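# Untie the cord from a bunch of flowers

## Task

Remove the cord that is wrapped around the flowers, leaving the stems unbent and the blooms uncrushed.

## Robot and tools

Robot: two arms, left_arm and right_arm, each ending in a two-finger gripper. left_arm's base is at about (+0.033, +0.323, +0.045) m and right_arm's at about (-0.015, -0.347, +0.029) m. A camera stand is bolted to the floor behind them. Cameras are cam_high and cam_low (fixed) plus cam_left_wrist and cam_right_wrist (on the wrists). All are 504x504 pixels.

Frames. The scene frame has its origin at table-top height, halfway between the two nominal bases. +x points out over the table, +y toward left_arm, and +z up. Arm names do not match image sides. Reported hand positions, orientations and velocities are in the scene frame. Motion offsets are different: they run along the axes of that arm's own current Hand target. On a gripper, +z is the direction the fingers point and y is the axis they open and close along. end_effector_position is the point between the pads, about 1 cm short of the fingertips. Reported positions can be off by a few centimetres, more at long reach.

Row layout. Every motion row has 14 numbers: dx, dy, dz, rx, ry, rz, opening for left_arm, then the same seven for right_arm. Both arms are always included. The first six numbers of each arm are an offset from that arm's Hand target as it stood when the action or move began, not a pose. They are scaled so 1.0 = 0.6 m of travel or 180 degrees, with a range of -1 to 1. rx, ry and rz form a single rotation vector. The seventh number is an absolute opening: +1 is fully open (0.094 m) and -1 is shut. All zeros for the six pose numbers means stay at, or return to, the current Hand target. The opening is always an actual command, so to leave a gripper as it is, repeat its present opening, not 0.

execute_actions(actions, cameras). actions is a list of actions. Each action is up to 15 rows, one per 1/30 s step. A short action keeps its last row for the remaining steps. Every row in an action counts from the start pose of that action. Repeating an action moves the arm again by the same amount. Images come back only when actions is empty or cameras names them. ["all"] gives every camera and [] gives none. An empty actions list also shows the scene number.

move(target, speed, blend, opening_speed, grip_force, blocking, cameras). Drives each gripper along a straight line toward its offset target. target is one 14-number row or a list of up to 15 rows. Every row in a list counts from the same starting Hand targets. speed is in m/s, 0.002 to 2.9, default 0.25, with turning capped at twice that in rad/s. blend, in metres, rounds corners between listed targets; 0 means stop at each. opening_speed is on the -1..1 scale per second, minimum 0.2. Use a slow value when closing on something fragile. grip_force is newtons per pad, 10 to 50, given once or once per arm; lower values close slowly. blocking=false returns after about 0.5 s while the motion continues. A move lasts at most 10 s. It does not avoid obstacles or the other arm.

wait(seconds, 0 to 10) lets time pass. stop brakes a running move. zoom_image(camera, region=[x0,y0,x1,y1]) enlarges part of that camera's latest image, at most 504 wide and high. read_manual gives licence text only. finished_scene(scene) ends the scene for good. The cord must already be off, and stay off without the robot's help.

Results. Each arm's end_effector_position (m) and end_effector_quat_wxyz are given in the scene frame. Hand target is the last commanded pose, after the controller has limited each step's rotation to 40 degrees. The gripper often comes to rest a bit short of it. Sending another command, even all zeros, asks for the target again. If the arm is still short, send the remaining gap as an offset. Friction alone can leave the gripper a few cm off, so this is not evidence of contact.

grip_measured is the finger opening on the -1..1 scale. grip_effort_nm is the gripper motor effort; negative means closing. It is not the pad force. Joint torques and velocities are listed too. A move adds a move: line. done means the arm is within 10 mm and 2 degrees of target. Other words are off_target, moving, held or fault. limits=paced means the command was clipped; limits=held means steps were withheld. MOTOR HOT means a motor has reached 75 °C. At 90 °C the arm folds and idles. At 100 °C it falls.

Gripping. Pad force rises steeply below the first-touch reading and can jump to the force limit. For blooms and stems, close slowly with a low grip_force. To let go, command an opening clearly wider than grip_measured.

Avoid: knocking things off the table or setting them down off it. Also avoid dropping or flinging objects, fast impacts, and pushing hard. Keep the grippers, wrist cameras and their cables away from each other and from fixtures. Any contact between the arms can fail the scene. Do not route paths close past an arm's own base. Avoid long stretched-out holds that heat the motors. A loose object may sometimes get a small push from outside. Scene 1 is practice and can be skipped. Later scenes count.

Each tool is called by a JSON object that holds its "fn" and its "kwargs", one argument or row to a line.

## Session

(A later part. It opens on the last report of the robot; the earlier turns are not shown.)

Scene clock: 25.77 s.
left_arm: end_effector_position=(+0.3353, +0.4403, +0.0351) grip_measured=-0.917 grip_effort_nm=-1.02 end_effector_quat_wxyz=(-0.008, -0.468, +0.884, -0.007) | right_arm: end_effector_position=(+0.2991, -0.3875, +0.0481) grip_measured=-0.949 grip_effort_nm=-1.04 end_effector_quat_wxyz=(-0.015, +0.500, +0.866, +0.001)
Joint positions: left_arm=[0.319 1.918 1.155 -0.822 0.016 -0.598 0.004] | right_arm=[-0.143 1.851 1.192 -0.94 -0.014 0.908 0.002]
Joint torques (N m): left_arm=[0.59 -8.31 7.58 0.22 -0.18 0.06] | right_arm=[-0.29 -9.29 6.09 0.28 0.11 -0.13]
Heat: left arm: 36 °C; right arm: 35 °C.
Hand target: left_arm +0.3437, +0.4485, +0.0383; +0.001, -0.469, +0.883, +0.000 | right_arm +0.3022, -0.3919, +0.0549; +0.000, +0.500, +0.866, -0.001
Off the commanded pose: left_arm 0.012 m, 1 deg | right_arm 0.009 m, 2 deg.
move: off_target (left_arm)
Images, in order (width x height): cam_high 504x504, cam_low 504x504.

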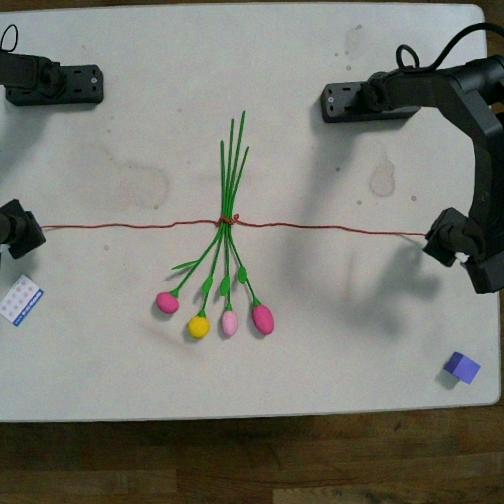

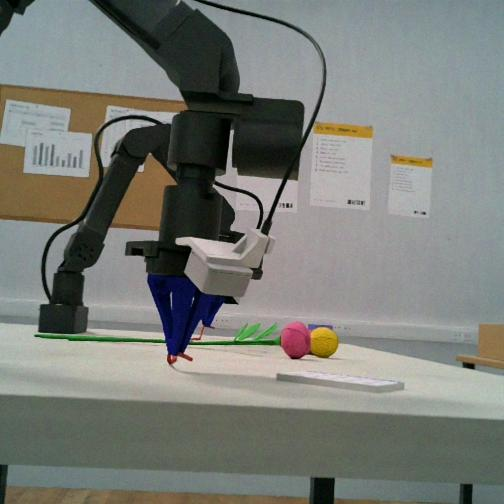

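{"fn": "move", "kwargs": {
  "target": [-0.03,0.020,-0.01,0,0,0,-1, -0.03,-0.018,-0.0,0,0,0,-1],
  "cameras": ["cam_high","cam_low"],
  "speed": 0.05
}}

{"fn": "zoom_image", "kwargs": {
  "camera": "cam_high",
  "region": [180, 180, 280, 260]
}}

Scene clock: 27.30 s.
left_arm: end_effector_position=(+0.3381, +0.4627, +0.0426) grip_measured=-0.917 grip_effort_nm=-1.02 end_effector_quat_wxyz=(-0.001, -0.472, +0.882, -0.008) | right_arm: end_effector_position=(+0.2958, -0.4077, +0.0481) grip_measured=-0.949 grip_effort_nm=-1.04 end_effector_quat_wxyz=(-0.015, +0.501, +0.866, +0.002)
Joint positions: left_arm=[0.378 1.931 1.207 -0.848 0.016 -0.547 0.004] | right_arm=[-0.208 1.851 1.192 -0.94 -0.014 0.844 0.002]
Joint torques (N m): left_arm=[0.12 -7.98 7.83 0.18 -0.14 0.04] | right_arm=[-0.28 -8.46 7.49 0.25 0.11 -0.13]
Heat: left arm: 36 °C; right arm: 35 °C.
Hand target: left_arm +0.3439, +0.4701, +0.0444; +0.001, -0.469, +0.883, +0.000 | right_arm +0.3019, -0.4129, +0.0549; +0.000, +0.500, +0.866, -0.001
Off the commanded pose: left_arm 0.009 m, 1 deg | right_arm 0.011 m, 2 deg.
move: off_target (right_arm)
Images, in order (width x height): cam_high 504x504, cam_low 504x504.

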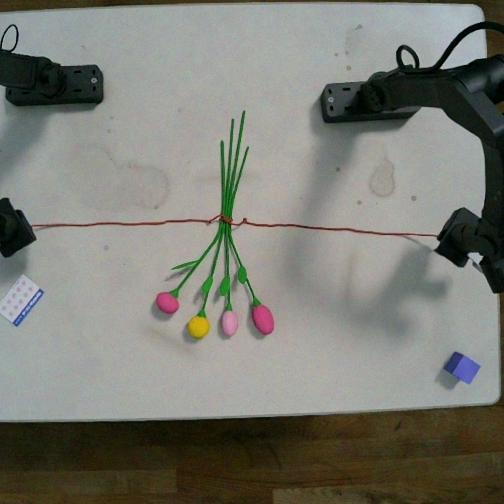

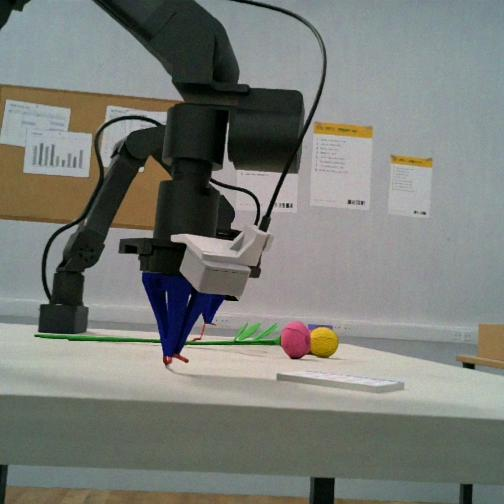

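Scaled by 5.040.

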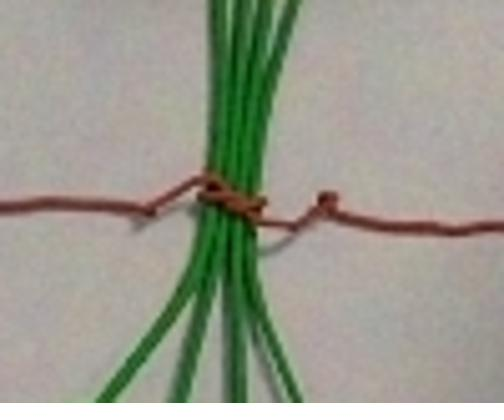

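{"fn": "move", "kwargs": {
  "target": [
    [0.0,0.0,0.045,0,0,0,-1, 0.0,0,0.022,0,0,0,-1],
    [0.0,0.0,0.045,0,0,0,-0.6, 0.0,0,0.022,0,0,0,-0.4]
  ],
  "cameras": ["cam_high","cam_low","cam_left_wrist"],
  "speed": 0.08
}}

{"fn": "zoom_image", "kwargs": {
  "camera": "cam_high",
  "region": [180, 180, 280, 260]
}}

Scene clock: 30.37 s.
left_arm: end_effector_position=(+0.3435, +0.4652, +0.0259) grip_measured=-0.603 grip_effort_nm=0.16 end_effector_quat_wxyz=(-0.002, -0.469, +0.883, -0.008) | right_arm: end_effector_position=(+0.3015, -0.4089, +0.0480) grip_measured=-0.401 grip_effort_nm=0.07 end_effector_quat_wxyz=(-0.004, +0.500, +0.866, +0.006)
Joint positions: left_arm=[0.378 1.983 1.207 -0.798 0.016 -0.541 0.019] | right_arm=[-0.208 1.851 1.192 -0.917 -0.014 0.844 0.028]
Joint torques (N m): left_arm=[0.2 -8.17 4.29 0.6 -0.11 -0.01] | right_arm=[-0.28 -7.06 4.82 0.56 0.11 -0.13]
Heat: left arm: 36 °C; right arm: 35 °C.
Hand target: left_arm +0.3439, +0.4701, +0.0174; +0.001, -0.469, +0.883, +0.000 | right_arm +0.3019, -0.4129, +0.0418; +0.000, +0.500, +0.866, -0.001
Off the commanded pose: left_arm 0.010 m, 1 deg | right_arm 0.007 m, 1 deg.
move: done
camera_calibration:
cam_left_wrist: T_world_to_cam=[[0.835795, -0.548872, 0.0136142, -0.0303826], [-0.502249, -0.754313, 0.422798, 0.549594], [-0.221793, -0.36021, -0.906122, 0.353059], [0, 0, 0, 1]] pos_world=[0.379733, 0.525065, 0.0879605]
Images, in order (width x height): cam_high 504x504, cam_low 504x504, cam_left_wrist 504x504.

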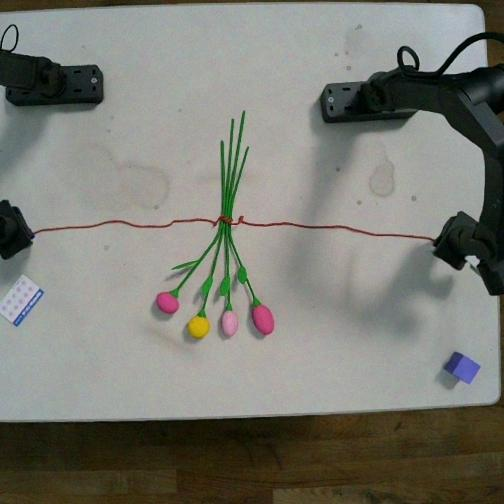

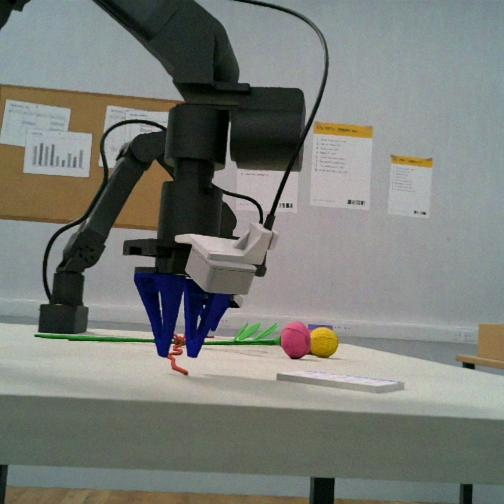

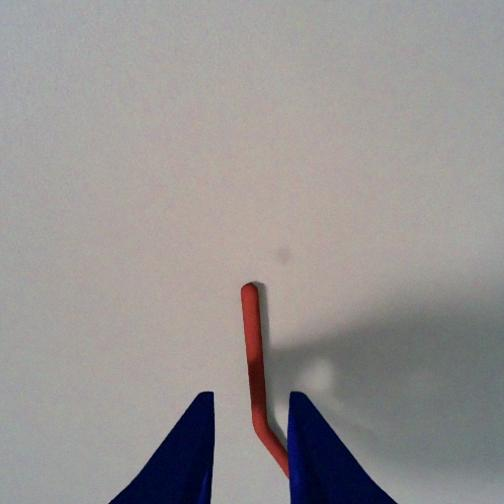

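Scaled by 5.040.

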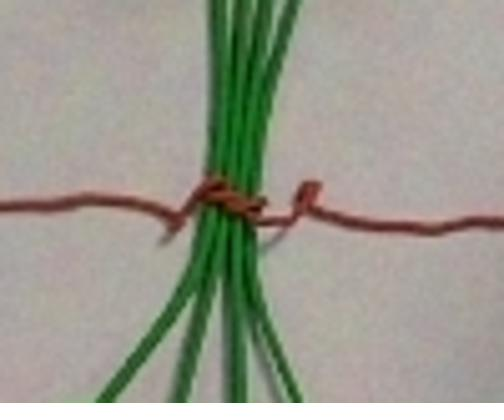

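{"fn": "move", "kwargs": {
  "target": [
    [0.0,0.0,0.022,0,0,-0.139,-0.45, 0.0,0,-0.1,0,0,0,-0.4],
    [0.2,-0.113,0.022,0,0,-0.139,-0.45, 0.0,0,-0.1,0,0,0,-0.4]
  ],
  "cameras": ["cam_high","cam_low","cam_left_wrist"],
  "speed": 0.12
}}

Scene clock: 35.00 s.
left_arm: end_effector_position=(+0.3432, +0.3419, +0.0098) grip_measured=-0.453 grip_effort_nm=0.16 end_effector_quat_wxyz=(+0.018, -0.653, +0.757, +0.006) | right_arm: end_effector_position=(+0.2926, -0.4070, +0.0819) grip_measured=-0.401 grip_effort_nm=0.07 end_effector_quat_wxyz=(-0.030, +0.500, +0.865, -0.003)
Joint positions: left_arm=[-0.017 1.9 1.008 -0.658 -0.031 -1.383 0.026] | right_arm=[-0.208 1.823 1.298 -1.104 -0.014 0.844 0.028]
Joint torques (N m): left_arm=[-0.66 -9.13 2.43 0.46 0.23 -0.08] | right_arm=[-0.28 -10.39 9.58 0.04 0.11 -0.12]
Heat: left arm: 36 °C; right arm: 36 °C.
Hand target: left_arm +0.3329, +0.3328, +0.0039; +0.002, -0.649, +0.761, +0.000 | right_arm +0.3019, -0.4129, +0.1018; +0.000, +0.500, +0.866, -0.001
Off the commanded pose: left_arm 0.015 m, 2 deg | right_arm 0.023 m, 3 deg.
move: off_target (left_arm, right_arm)
camera_calibration:
cam_left_wrist: T_world_to_cam=[[0.990867, -0.133796, 0.0167843, -0.29269], [-0.130043, -0.915241, 0.381343, 0.390873], [-0.0356603, -0.380043, -0.924281, 0.237124], [0, 0, 0, 1]] pos_world=[0.349303, 0.408699, 0.0750251]
Images, in order (width x height): cam_high 504x504, cam_low 504x504, cam_left_wrist 504x504.

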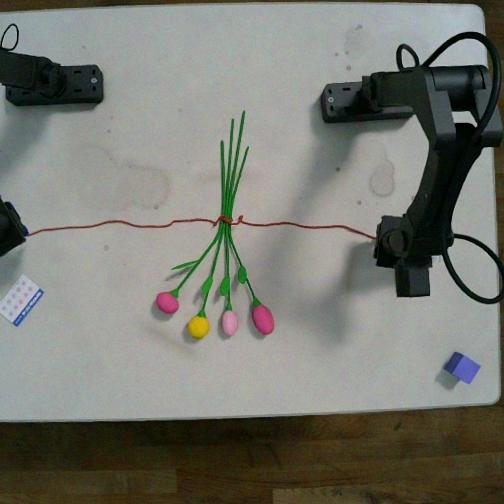

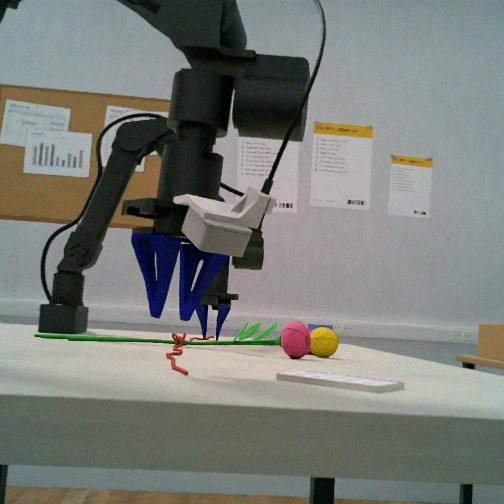

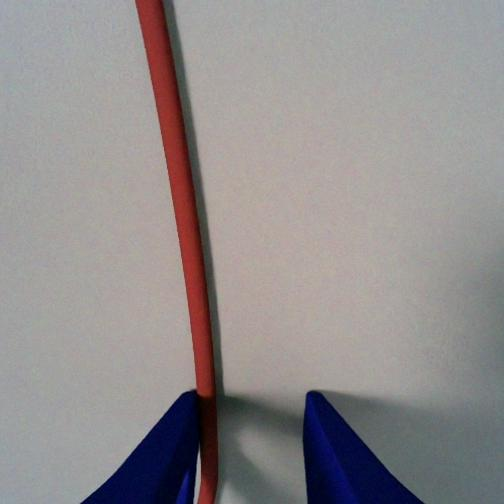

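{"fn": "move", "kwargs": {
  "target": [0.25,0.003,-0.003,0,0,0,-0.45, 0.0,0,-0.05,0,0,0,-0.4],
  "cameras": ["cam_high","cam_low","cam_left_wrist"],
  "speed": 0.12
}}

Scene clock: 37.50 s.
left_arm: end_effector_position=(+0.3057, +0.1862, +0.0098) grip_measured=-0.453 grip_effort_nm=0.16 end_effector_quat_wxyz=(+0.003, -0.646, +0.763, -0.009) | right_arm: end_effector_position=(+0.2946, -0.4075, +0.1111) grip_measured=-0.401 grip_effort_nm=0.07 end_effector_quat_wxyz=(-0.030, +0.500, +0.865, -0.003)
Joint positions: left_arm=[-0.523 1.883 0.985 -0.653 0.003 -1.871 0.026] | right_arm=[-0.208 1.806 1.395 -1.219 -0.014 0.844 0.028]
Joint torques (N m): left_arm=[-0.28 -5.89 6.43 0.22 -0.03 -0.15] | right_arm=[-0.24 -10.45 9.85 0.03 0.11 -0.12]
Heat: left arm: 36 °C; right arm: 36 °C.
Hand target: left_arm +0.3076, +0.1850, +0.0053; +0.002, -0.649, +0.761, +0.000 | right_arm +0.3020, -0.4129, +0.1318; +0.000, +0.500, +0.866, -0.001
Off the commanded pose: left_arm 0.005 m, 1 deg | right_arm 0.023 m, 3 deg.
move: off_target (right_arm)
camera_calibration:
cam_left_wrist: T_world_to_cam=[[0.988264, -0.151577, 0.0189264, -0.272282], [-0.145405, -0.895505, 0.420627, 0.244172], [-0.0468088, -0.418443, -0.907036, 0.18709], [0, 0, 0, 1]] pos_world=[0.313348, 0.255672, 0.072145]
Images, in order (width x height): cam_high 504x504, cam_low 504x504, cam_left_wrist 504x504.

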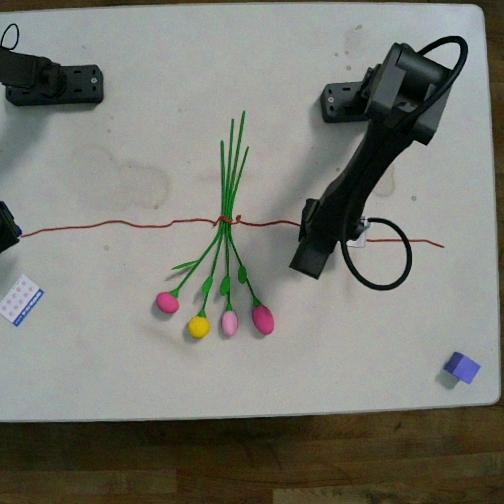

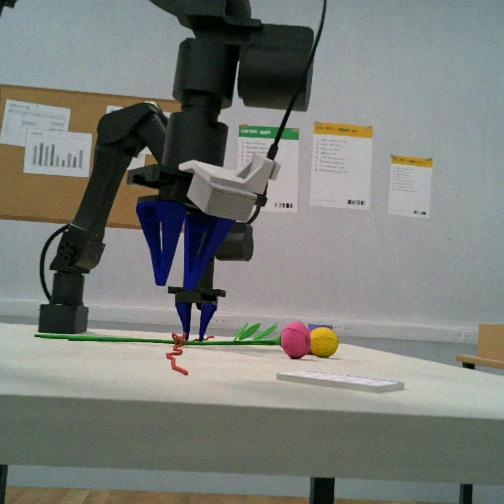

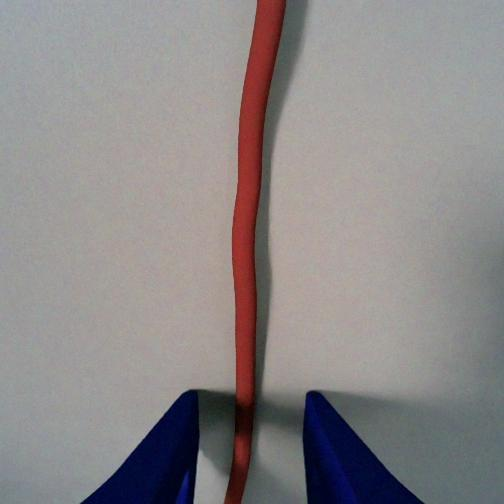

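{"fn": "move", "kwargs": {
  "target": [
    [0,0,0,0,0,0,-1, 0,0,0,0,0,0,-0.4],
    [-0.12,0,-0.015,0,0,0,-1, 0,0,0,0,0,0,-0.4]
  ],
  "cameras": ["cam_high","cam_low"],
  "speed": 0.08
}}

{"fn": "zoom_image", "kwargs": {
  "camera": "cam_high",
  "region": [180, 180, 280, 260]
}}

Scene clock: 40.50 s.
left_arm: end_effector_position=(+0.3281, +0.2481, +0.0101) grip_measured=-0.932 grip_effort_nm=-1.02 end_effector_quat_wxyz=(-0.003, -0.648, +0.762, -0.012) | right_arm: end_effector_position=(+0.2946, -0.4075, +0.1111) grip_measured=-0.401 grip_effort_nm=0.07 end_effector_quat_wxyz=(-0.030, +0.500, +0.865, -0.003)
Joint positions: left_arm=[-0.297 1.883 0.986 -0.658 0.019 -1.649 0.003] | right_arm=[-0.208 1.806 1.395 -1.219 -0.014 0.844 0.028]
Joint torques (N m): left_arm=[0.4 -11.69 2.97 0.08 -0.24 0.03] | right_arm=[-0.25 -10.45 9.84 0.03 0.11 -0.12]
Heat: left arm: 36 °C; right arm: 36 °C.
Hand target: left_arm +0.3188, +0.2561, +0.0145; +0.002, -0.649, +0.761, +0.000 | right_arm +0.3020, -0.4129, +0.1318; +0.000, +0.500, +0.866, -0.001
Off the commanded pose: left_arm 0.013 m, 2 deg | right_arm 0.023 m, 3 deg.
move: off_target (left_arm, right_arm)
Images, in order (width x height): cam_high 504x504, cam_low 504x504.

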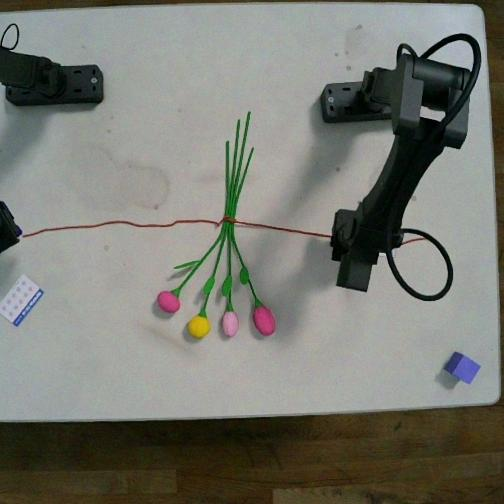

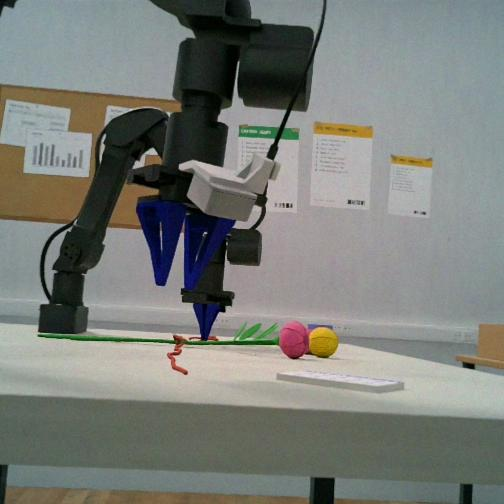

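Scaled by 5.040.

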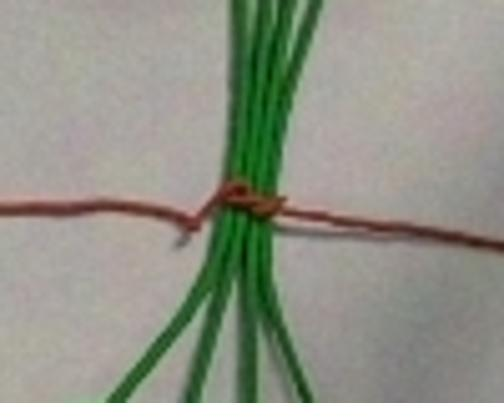

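{"fn": "move", "kwargs": {
  "target": [0.03,0,0,0,0,0,-1, 0.652,0.352,0.025,0,0,-0.833,0.0],
  "cameras": ["cam_high","cam_low","cam_right_wrist"],
  "speed": 0.3
}}

Scene clock: 46.53 s.
left_arm: end_effector_position=(+0.3237, +0.2354, +0.0100) grip_measured=-0.932 grip_effort_nm=-1.02 end_effector_quat_wxyz=(-0.003, -0.648, +0.762, -0.009) | right_arm: end_effector_position=(+0.2871, +0.0297, +0.1163) grip_measured=-0.001 grip_effort_nm=0.07 end_effector_quat_wxyz=(-0.011, +0.702, -0.713, -0.002)
Joint positions: left_arm=[-0.344 1.883 0.986 -0.661 0.015 -1.696 0.003] | right_arm=[0.889 2.508 2.521 -1.561 -0.001 -0.663 0.047]
Joint torques (N m): left_arm=[-0.69 -11.11 3.52 0.13 -0.16 -0.14] | right_arm=[0.05 -11.28 9.98 0.18 0.07 -0.15]
Heat: left arm: 36 °C; right arm: 37 °C.
Hand target: left_arm +0.3160, +0.2383, +0.0144; +0.002, -0.649, +0.761, +0.000 | right_arm +0.2888, +0.0316, +0.1163; +0.000, +0.707, -0.707, +0.000
Off the commanded pose: left_arm 0.009 m, 1 deg | right_arm 0.003 m, 2 deg.
joint sent to its limit (right arm) — joint 4 (wrist pitch), lower limit. The joint targets still meet the commanded pose.
move: done
camera_calibration:
cam_right_wrist: T_world_to_cam=[[0.99999, 0.00241938, -0.00377996, -0.288051], [0.0037321, -0.916073, 0.400994, 0.019801], [-0.00249256, -0.401004, -0.916073, 0.213729], [0, 0, 0, 1]] pos_world=[0.288507, 0.104542, 0.186762]
Images, in order (width x height): cam_high 504x504, cam_low 504x504, cam_right_wrist 504x504.

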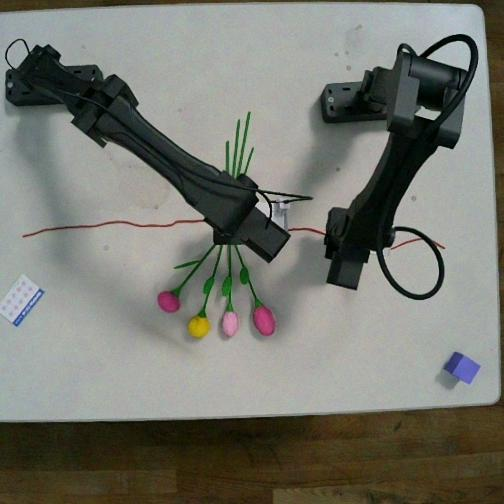

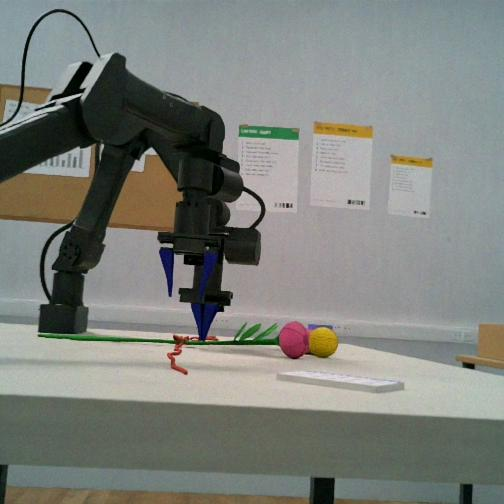

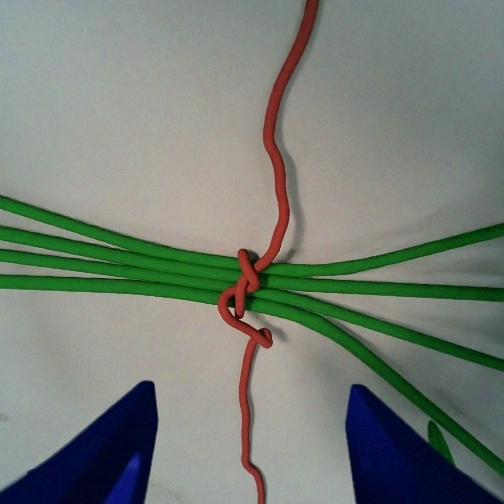

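{"fn": "zoom_image", "kwargs": {
  "camera": "cam_right_wrist",
  "region": [180, 220, 320, 380]
}}

Scaled by 3.150.

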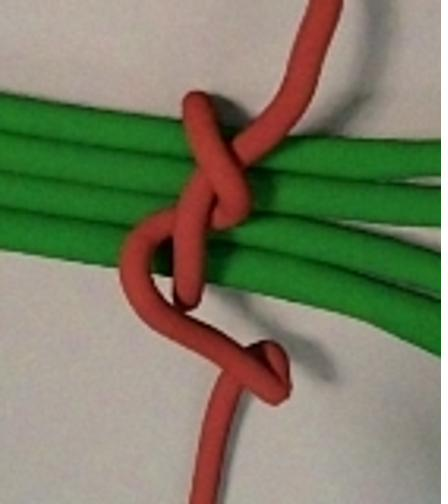

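{"fn": "move", "kwargs": {
  "target": [
    [-0.03,0,0,0,0,0,-1, -0.057,0,0,0,0,0,0.0],
    [-0.03,0,0,0,0,0,-1, -0.057,0,0.115,0,0,0,0.0]
  ],
  "cameras": ["cam_high","cam_low","cam_right_wrist"],
  "speed": 0.1
}}

Scene clock: 49.53 s.
left_arm: end_effector_position=(+0.3274, +0.2487, +0.0100) grip_measured=-0.932 grip_effort_nm=-1.02 end_effector_quat_wxyz=(-0.002, -0.647, +0.762, -0.010) | right_arm: end_effector_position=(+0.2831, +0.0577, +0.0458) grip_measured=-0.001 grip_effort_nm=0.07 end_effector_quat_wxyz=(+0.017, +0.709, -0.705, +0.003)
Joint positions: left_arm=[-0.298 1.883 0.986 -0.661 0.015 -1.649 0.003] | right_arm=[0.932 2.745 2.693 -1.553 0.002 -0.641 0.047]
Joint torques (N m): left_arm=[0.55 -11.69 2.76 0.11 -0.13 0.09] | right_arm=[-0.03 -12.82 9.52 0.37 0.05 0.09]
Heat: left arm: 36 °C; right arm: 37 °C.
Hand target: left_arm +0.3188, +0.2561, +0.0145; +0.002, -0.649, +0.761, +0.000 | right_arm +0.2888, +0.0657, +0.0472; +0.001, +0.707, -0.707, +0.000
Off the commanded pose: left_arm 0.012 m, 1 deg | right_arm 0.010 m, 2 deg.
move: off_target (left_arm)
camera_calibration:
cam_right_wrist: T_world_to_cam=[[0.999055, 0.0223754, -0.0372573, -0.283772], [0.0366006, -0.89544, 0.443675, 0.061335], [-0.0234343, -0.44462, -0.895413, 0.168045], [0, 0, 0, 1]] pos_world=[0.285197, 0.135987, 0.112684]
Images, in order (width x height): cam_high 504x504, cam_low 504x504, cam_right_wrist 504x504.

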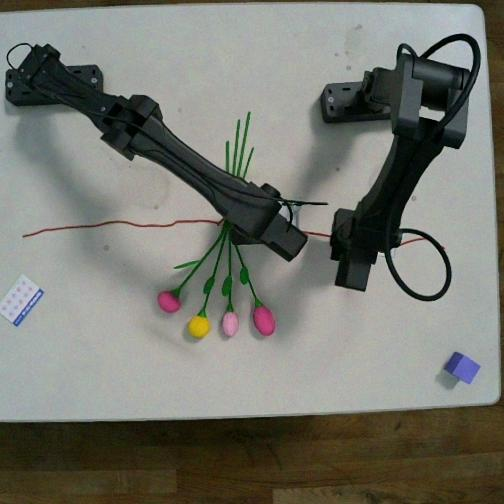

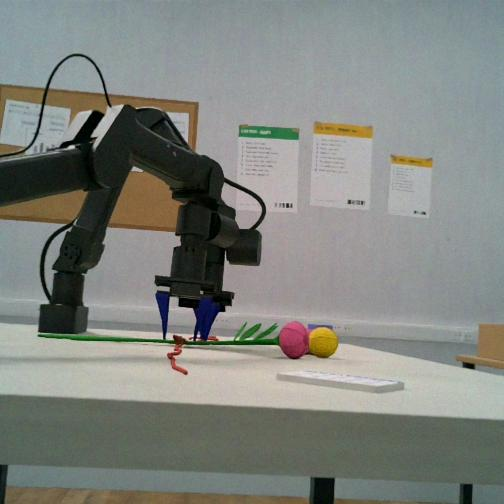

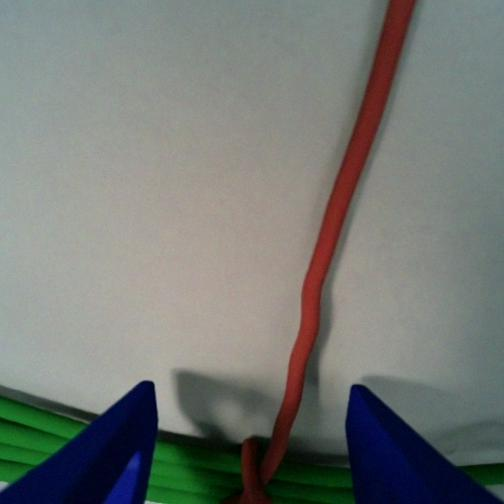

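{"fn": "move", "kwargs": {
  "target": [-0.0,0,0,0,0,0,-1, 0.0,0,0.025,0,0,0,0.0],
  "cameras": ["cam_low","cam_right_wrist"],
  "speed": 0.06
}}

Scene clock: 50.93 s.
left_arm: end_effector_position=(+0.3274, +0.2487, +0.0100) grip_measured=-0.932 grip_effort_nm=-1.02 end_effector_quat_wxyz=(-0.002, -0.647, +0.762, -0.010) | right_arm: end_effector_position=(+0.2872, +0.0623, +0.0383) grip_measured=-0.001 grip_effort_nm=0.07 end_effector_quat_wxyz=(+0.007, +0.709, -0.705, +0.004)
Joint positions: left_arm=[-0.298 1.883 0.986 -0.661 0.015 -1.649 0.003] | right_arm=[0.932 2.745 2.663 -1.504 0.005 -0.641 0.047]
Joint torques (N m): left_arm=[0.34 -11.89 2.88 0.1 -0.12 0.01] | right_arm=[-0.02 -14.06 3.54 0.65 0 0.08]
Heat: left arm: 36 °C; right arm: 37 °C.
Hand target: left_arm +0.3188, +0.2561, +0.0145; +0.002, -0.649, +0.761, +0.000 | right_arm +0.2888, +0.0656, +0.0322; +0.001, +0.707, -0.707, +0.000
Off the commanded pose: left_arm 0.012 m, 1 deg | right_arm 0.007 m, 1 deg.
move: off_target (left_arm)
camera_calibration:
cam_right_wrist: T_world_to_cam=[[0.999474, 0.0227995, -0.0230426, -0.288918], [0.0305181, -0.901466, 0.431772, 0.0711955], [-0.010928, -0.432248, -0.901688, 0.159301], [0, 0, 0, 1]] pos_world=[0.288335, 0.139625, 0.106243]
Images, in order (width x height): cam_low 504x504, cam_right_wrist 504x504.

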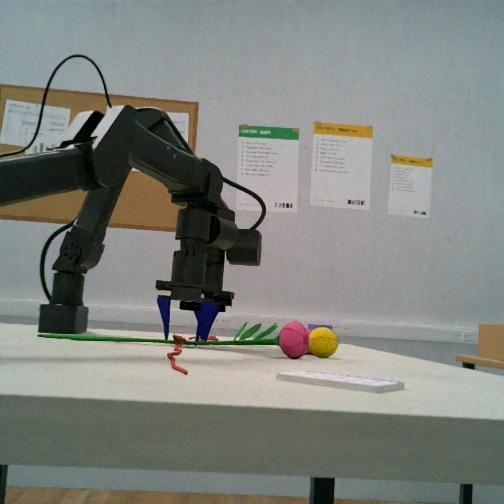

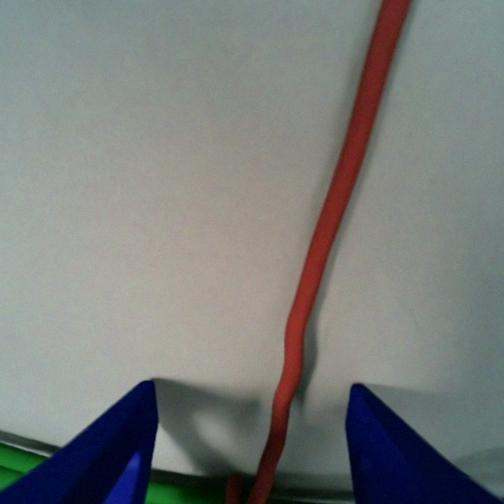

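{"fn": "move", "kwargs": {
  "target": [-0.12,0,-0.01,0,0,0,-1, 0.0,0,0.006,0,0,0,0.0],
  "cameras": ["cam_high","cam_low","cam_right_wrist"],
  "speed": 0.06
}}

Scene clock: 53.23 s.
left_arm: end_effector_position=(+0.3269, +0.3173, +0.0103) grip_measured=-0.932 grip_effort_nm=-1.02 end_effector_quat_wxyz=(-0.019, -0.645, +0.764, -0.005) | right_arm: end_effector_position=(+0.2884, +0.0644, +0.0373) grip_measured=-0.001 grip_effort_nm=0.07 end_effector_quat_wxyz=(+0.002, +0.707, -0.707, +0.002)
Joint positions: left_arm=[-0.059 1.88 0.983 -0.696 0.033 -1.405 0.003] | right_arm=[0.932 2.733 2.635 -1.477 0.003 -0.637 0.047]
Joint torques (N m): left_arm=[1.03 -11.6 4.77 0.13 -0.33 0] | right_arm=[-0.01 -13.83 3.19 0.64 0.01 0.02]
Heat: left arm: 36 °C; right arm: 37 °C.
Hand target: left_arm +0.3302, +0.3271, +0.0207; +0.002, -0.649, +0.761, +0.000 | right_arm +0.2888, +0.0656, +0.0286; +0.001, +0.707, -0.707, +0.000
Off the commanded pose: left_arm 0.015 m, 3 deg | right_arm 0.009 m, 0 deg.
move: off_target (left_arm)
camera_calibration:
cam_right_wrist: T_world_to_cam=[[0.999688, 0.0184143, -0.0168835, -0.290235], [0.0238245, -0.906077, 0.422442, 0.0760207], [-0.00751879, -0.422713, -0.906233, 0.157901], [0, 0, 0, 1]] pos_world=[0.289521, 0.140972, 0.10608]
Images, in order (width x height): cam_high 504x504, cam_low 504x504, cam_right_wrist 504x504.

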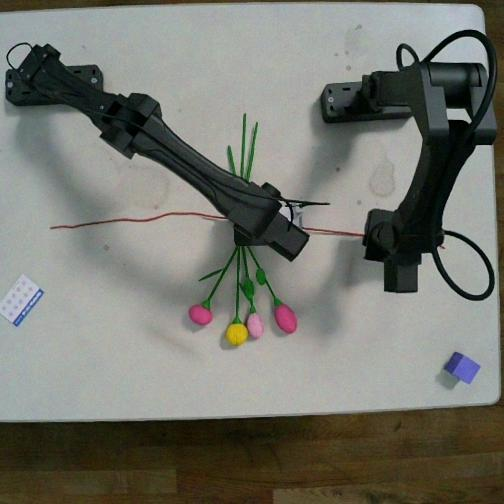

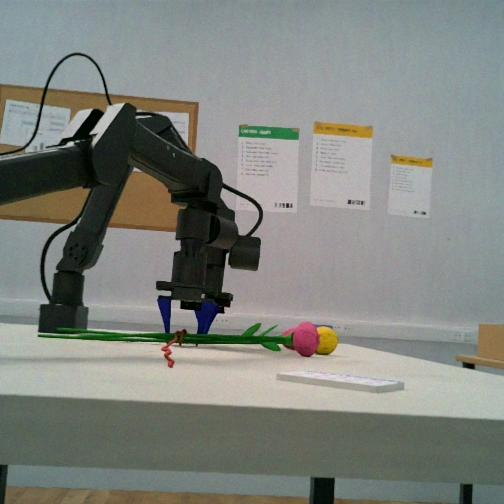

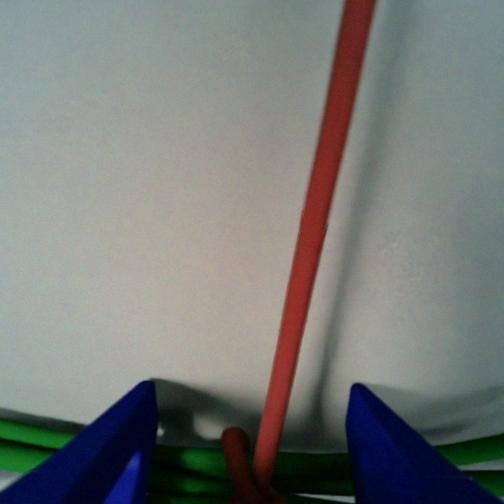

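{"fn": "move", "kwargs": {
  "target": [-0.10,0,-0.0,0,0,0,-1, 0.0,0,0.0,0,0,0,0.0],
  "cameras": ["cam_high","cam_low","cam_right_wrist"],
  "speed": 0.06
}}

Scene clock: 55.40 s.
left_arm: end_effector_position=(+0.3292, +0.3714, +0.0175) grip_measured=-0.932 grip_effort_nm=-1.02 end_effector_quat_wxyz=(-0.020, -0.644, +0.764, -0.015) | right_arm: end_effector_position=(+0.2945, +0.0785, +0.0377) grip_measured=-0.001 grip_effort_nm=0.07 end_effector_quat_wxyz=(-0.027, +0.707, -0.706, -0.011)
Joint positions: left_arm=[0.129 1.88 1.019 -0.729 0.045 -1.215 0.003] | right_arm=[0.933 2.733 2.635 -1.417 -0.014 -0.637 0.047]
Joint torques (N m): left_arm=[0.91 -7.49 7.6 0.21 -0.44 0] | right_arm=[-0.06 -13.89 3.56 0.23 0.1 0.02]
Heat: left arm: 36 °C; right arm: 37 °C.
Hand target: left_arm +0.3395, +0.3864, +0.0208; +0.002, -0.649, +0.761, +0.000 | right_arm +0.2887, +0.0657, +0.0286; +0.001, +0.707, -0.707, +0.000
Off the commanded pose: left_arm 0.019 m, 3 deg | right_arm 0.017 m, 3 deg.
move: off_target (left_arm, right_arm)
camera_calibration:
cam_right_wrist: T_world_to_cam=[[0.999782, 0.0199387, 0.00616137, -0.297544], [0.0162521, -0.929098, 0.369477, 0.0945929], [0.0130914, -0.369297, -0.929219, 0.154842], [0, 0, 0, 1]] pos_world=[0.293915, 0.151001, 0.110765]
Images, in order (width x height): cam_high 504x504, cam_low 504x504, cam_right_wrist 504x504.

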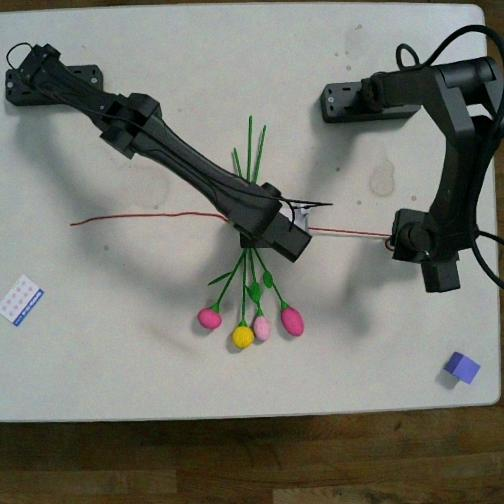

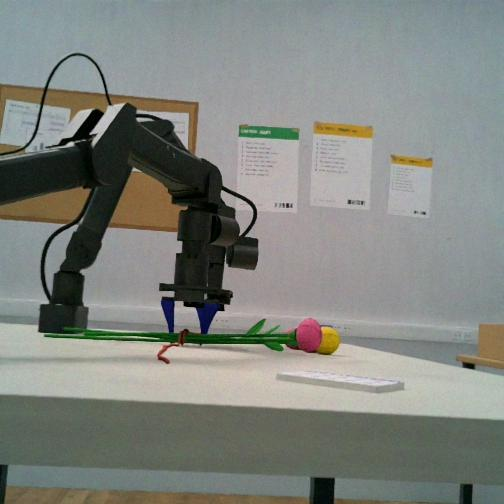

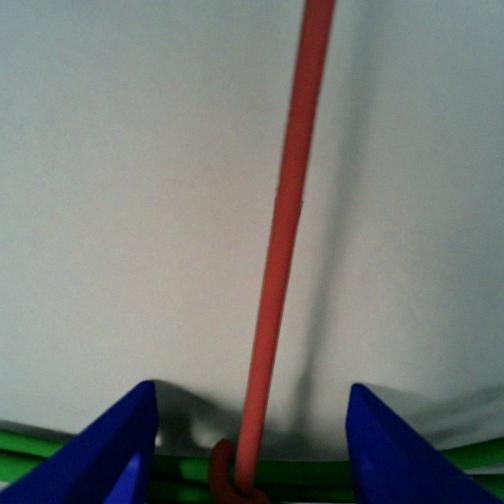

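{"fn": "move", "kwargs": {
  "target": [-0.13,0,-0.0,0,0,0,-1, 0.0,0,0.0,0,0,0,0.0],
  "cameras": ["cam_high","cam_low","cam_right_wrist"],
  "speed": 0.06
}}

Scene clock: 57.60 s.
left_arm: end_effector_position=(+0.3416, +0.4453, +0.0195) grip_measured=-0.932 grip_effort_nm=-1.02 end_effector_quat_wxyz=(-0.021, -0.646, +0.763, -0.018) | right_arm: end_effector_position=(+0.2960, +0.0907, +0.0386) grip_measured=-0.001 grip_effort_nm=0.07 end_effector_quat_wxyz=(-0.047, +0.709, -0.704, -0.022)
Joint positions: left_arm=[0.342 1.987 1.181 -0.795 0.047 -1.005 0.003] | right_arm=[0.939 2.733 2.635 -1.374 -0.029 -0.635 0.047]
Joint torques (N m): left_arm=[1.01 -8.09 7.79 0.37 -0.47 -0.04] | right_arm=[-0.54 -13.76 4.31 -0.08 0.25 0.01]
Heat: left arm: 36 °C; right arm: 37 °C.
Hand target: left_arm +0.3518, +0.4635, +0.0211; +0.002, -0.649, +0.761, +0.000 | right_arm +0.2888, +0.0656, +0.0286; +0.001, +0.707, -0.707, +0.000
Off the commanded pose: left_arm 0.021 m, 3 deg | right_arm 0.028 m, 6 deg.
move: off_target (left_arm, right_arm)
camera_calibration:
cam_right_wrist: T_world_to_cam=[[0.999483, 0.0251516, 0.0200412, -0.300208], [0.0171712, -0.944275, 0.328709, 0.108205], [0.027192, -0.328194, -0.944219, 0.152867], [0, 0, 0, 1]] pos_world=[0.294038, 0.159896, 0.114788]
Images, in order (width x height): cam_high 504x504, cam_low 504x504, cam_right_wrist 504x504.

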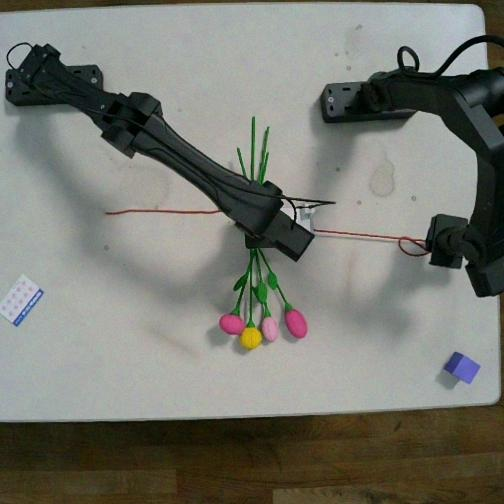

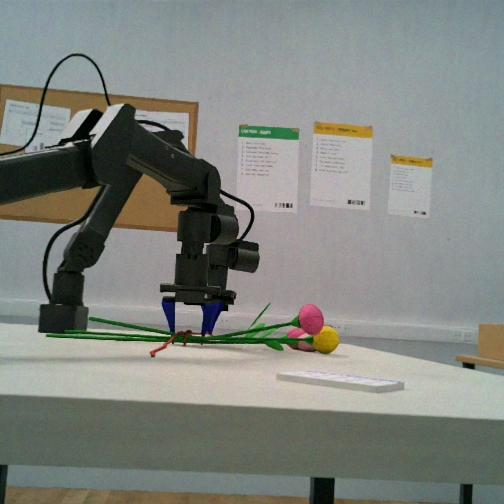

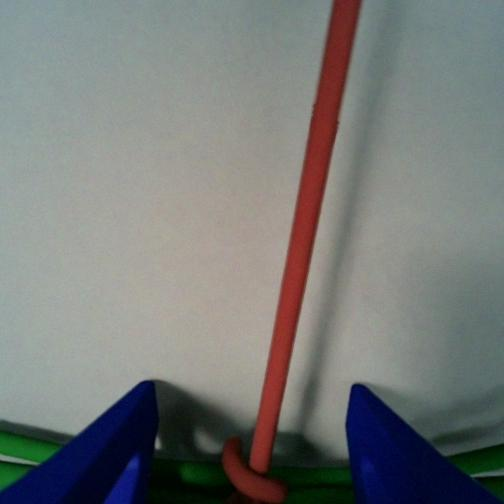

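{"fn": "move", "kwargs": {
  "target": [-0.12,0.02,-0.01,0,0,0,-1, 0.0,0,0.0,0,0,0,0.0],
  "cameras": ["cam_high","cam_low","cam_right_wrist"],
  "speed": 0.08
}}

Scene clock: 59.47 s.
left_arm: end_effector_position=(+0.3448, +0.5203, +0.0261) grip_measured=-0.932 grip_effort_nm=-1.02 end_effector_quat_wxyz=(-0.013, -0.647, +0.762, -0.017) | right_arm: end_effector_position=(+0.2959, +0.0921, +0.0387) grip_measured=-0.001 grip_effort_nm=0.06 end_effector_quat_wxyz=(-0.049, +0.709, -0.703, -0.023)
Joint positions: left_arm=[0.523 2.09 1.371 -0.874 0.038 -0.828 0.003] | right_arm=[0.94 2.733 2.635 -1.369 -0.03 -0.635 0.047]
Joint torques (N m): left_arm=[0.73 -9.09 8.06 0.32 -0.29 0.03] | right_arm=[-0.65 -13.75 4.41 -0.12 0.26 0.01]
Heat: left arm: 36 °C; right arm: 37 °C.
Hand target: left_arm +0.3512, +0.5365, +0.0272; +0.002, -0.649, +0.761, +0.000 | right_arm +0.2888, +0.0656, +0.0286; +0.001, +0.707, -0.707, +0.000
Off the commanded pose: left_arm 0.017 m, 3 deg | right_arm 0.029 m, 6 deg.
move: off_target (left_arm, right_arm)
camera_calibration:
cam_right_wrist: T_world_to_cam=[[0.99942, 0.0263049, 0.0216313, -0.300384], [0.0178724, -0.945765, 0.324359, 0.109627], [0.0289903, -0.323784, -0.945687, 0.152547], [0, 0, 0, 1]] pos_world=[0.293828, 0.160975, 0.115201]
Images, in order (width x height): cam_high 504x504, cam_low 504x504, cam_right_wrist 504x504.

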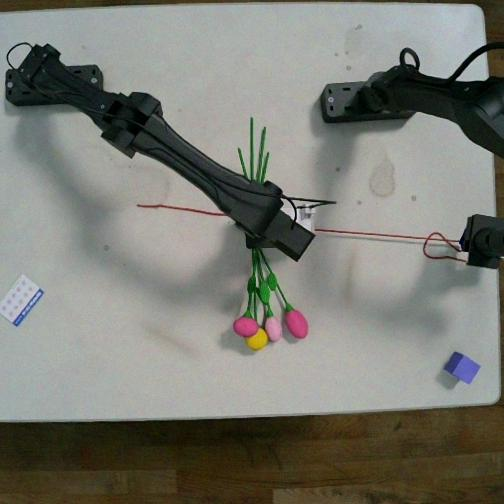

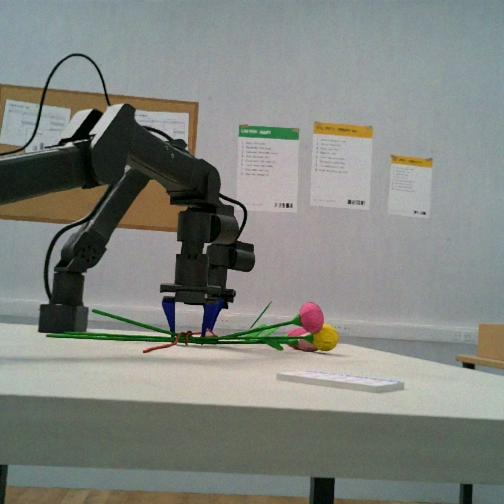

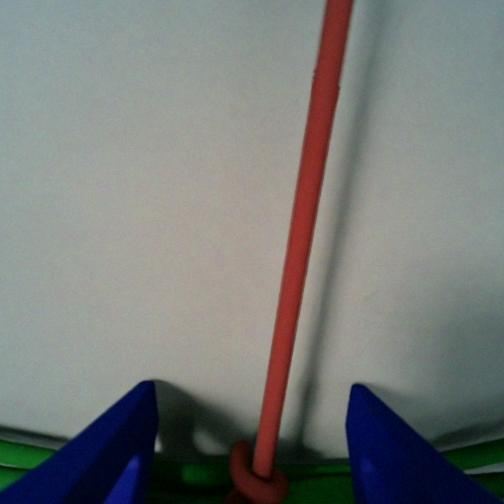

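{"fn": "move", "kwargs": {
  "target": [
    [0,0,0.025,0,0,0,-1, 0.0,0,0.0,0,0,0,0.0],
    [0,0,0.025,0,0,0,-0.5, 0.0,0,0.0,0,0,0,0.0],
    [0.40,-0.012,0.031,0,0,0,-0.5, 0.0,0,0.0,0,0,0,0.0]
  ],
  "cameras": ["cam_high","cam_left_wrist"],
  "speed": 0.12
}}

Scene clock: 64.50 s.
left_arm: end_effector_position=(+0.3255, +0.3015, +0.0099) grip_measured=-0.503 grip_effort_nm=0.15 end_effector_quat_wxyz=(+0.002, -0.648, +0.762, +0.005) | right_arm: end_effector_position=(+0.2939, +0.0889, +0.0384) grip_measured=-0.001 grip_effort_nm=0.06 end_effector_quat_wxyz=(-0.041, +0.709, -0.703, -0.021)
Joint positions: left_arm=[-0.139 1.864 0.959 -0.67 -0.01 -1.492 0.023] | right_arm=[0.94 2.733 2.635 -1.385 -0.029 -0.635 0.047]
Joint torques (N m): left_arm=[-0.66 -9.61 2.71 0.53 0.07 -0.13] | right_arm=[-0.65 -13.74 4.31 -0.09 0.24 0.01]
Heat: left arm: 36 °C; right arm: 37 °C.
Hand target: left_arm +0.3207, +0.2984, +0.0080; +0.002, -0.649, +0.761, +0.000 | right_arm +0.2888, +0.0656, +0.0286; +0.001, +0.707, -0.707, +0.000
Off the commanded pose: left_arm 0.006 m, 1 deg | right_arm 0.026 m, 5 deg.
move: off_target (right_arm); target 2's new opening was sent with left_arm's hand 0.019 m and 3 deg from that target
camera_calibration:
cam_left_wrist: T_world_to_cam=[[0.989147, -0.146882, -0.00371224, -0.275832], [-0.13285, -0.904871, 0.404425, 0.349163], [-0.062762, -0.399542, -0.914564, 0.235921], [0, 0, 0, 1]] pos_world=[0.334032, 0.369693, 0.0735306]
Images, in order (width x height): cam_high 504x504, cam_left_wrist 504x504.

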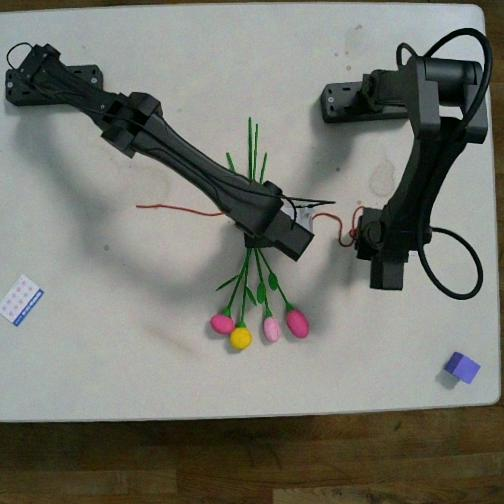

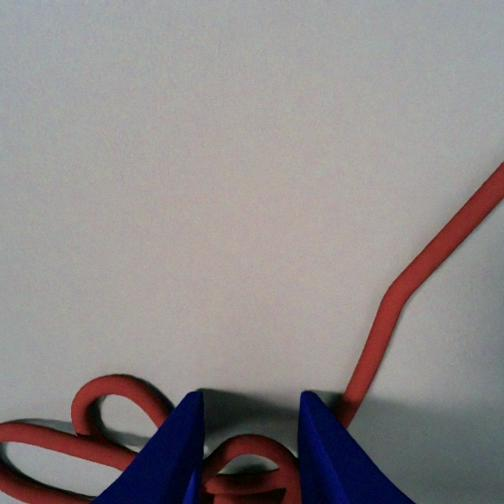

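{"fn": "move", "kwargs": {
  "target": [
    [0,0,0,0,0,0,-1, 0.0,0,0.0,0,0,0,0.0],
    [-0.1,0,-0.02,0,0,0,-1, 0.0,0,0.0,0,0,0,0.0]
  ],
  "cameras": ["cam_high","cam_left_wrist","cam_right_wrist"],
  "speed": 0.1
}}

Scene clock: 67.17 s.
left_arm: end_effector_position=(+0.3192, +0.3518, +0.0101) grip_measured=-0.924 grip_effort_nm=-1.02 end_effector_quat_wxyz=(-0.017, -0.649, +0.760, -0.001) | right_arm: end_effector_position=(+0.2939, +0.0889, +0.0384) grip_measured=-0.001 grip_effort_nm=0.06 end_effector_quat_wxyz=(-0.041, +0.709, -0.703, -0.021)
Joint positions: left_arm=[0.053 1.864 0.959 -0.693 0.021 -1.304 0.004] | right_arm=[0.94 2.733 2.635 -1.385 -0.029 -0.635 0.047]
Joint torques (N m): left_arm=[0.18 -9.48 7.08 0.1 -0.19 -0.06] | right_arm=[-0.64 -13.74 4.31 -0.1 0.25 0.02]
Heat: left arm: 36 °C; right arm: 37 °C.
Hand target: left_arm +0.3300, +0.3575, +0.0201; +0.001, -0.649, +0.761, +0.000 | right_arm +0.2888, +0.0656, +0.0286; +0.001, +0.707, -0.707, +0.000
Off the commanded pose: left_arm 0.016 m, 2 deg | right_arm 0.026 m, 5 deg.
move: off_target (left_arm, right_arm)
camera_calibration:
cam_left_wrist: T_world_to_cam=[[0.989488, -0.143286, -0.0195841, -0.263491], [-0.120394, -0.891184, 0.437375, 0.384575], [-0.0801225, -0.430419, -0.899066, 0.271978], [0, 0, 0, 1]] pos_world=[0.328813, 0.422037, 0.071163]
cam_right_wrist: T_world_to_cam=[[0.999557, 0.0264754, 0.0135645, -0.297985], [0.020363, -0.941353, 0.336809, 0.105094], [0.0216862, -0.336384, -0.941475, 0.154348], [0, 0, 0, 1]] pos_world=[0.292366, 0.15874, 0.113961]
Images, in order (width x height): cam_high 504x504, cam_left_wrist 504x504, cam_right_wrist 504x504.

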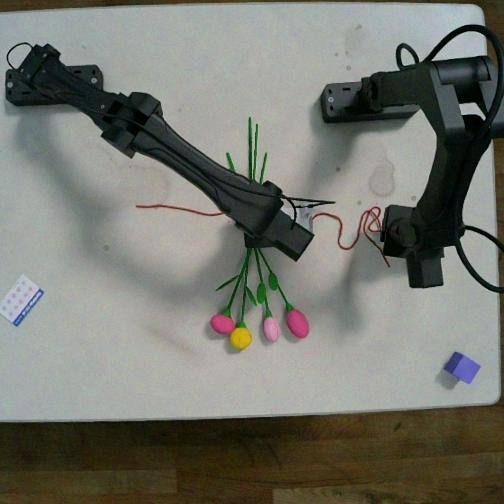

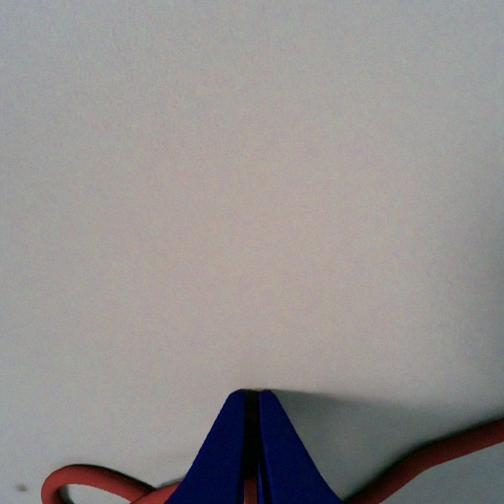

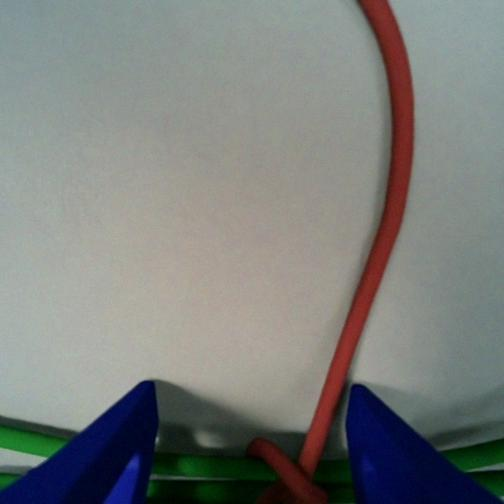

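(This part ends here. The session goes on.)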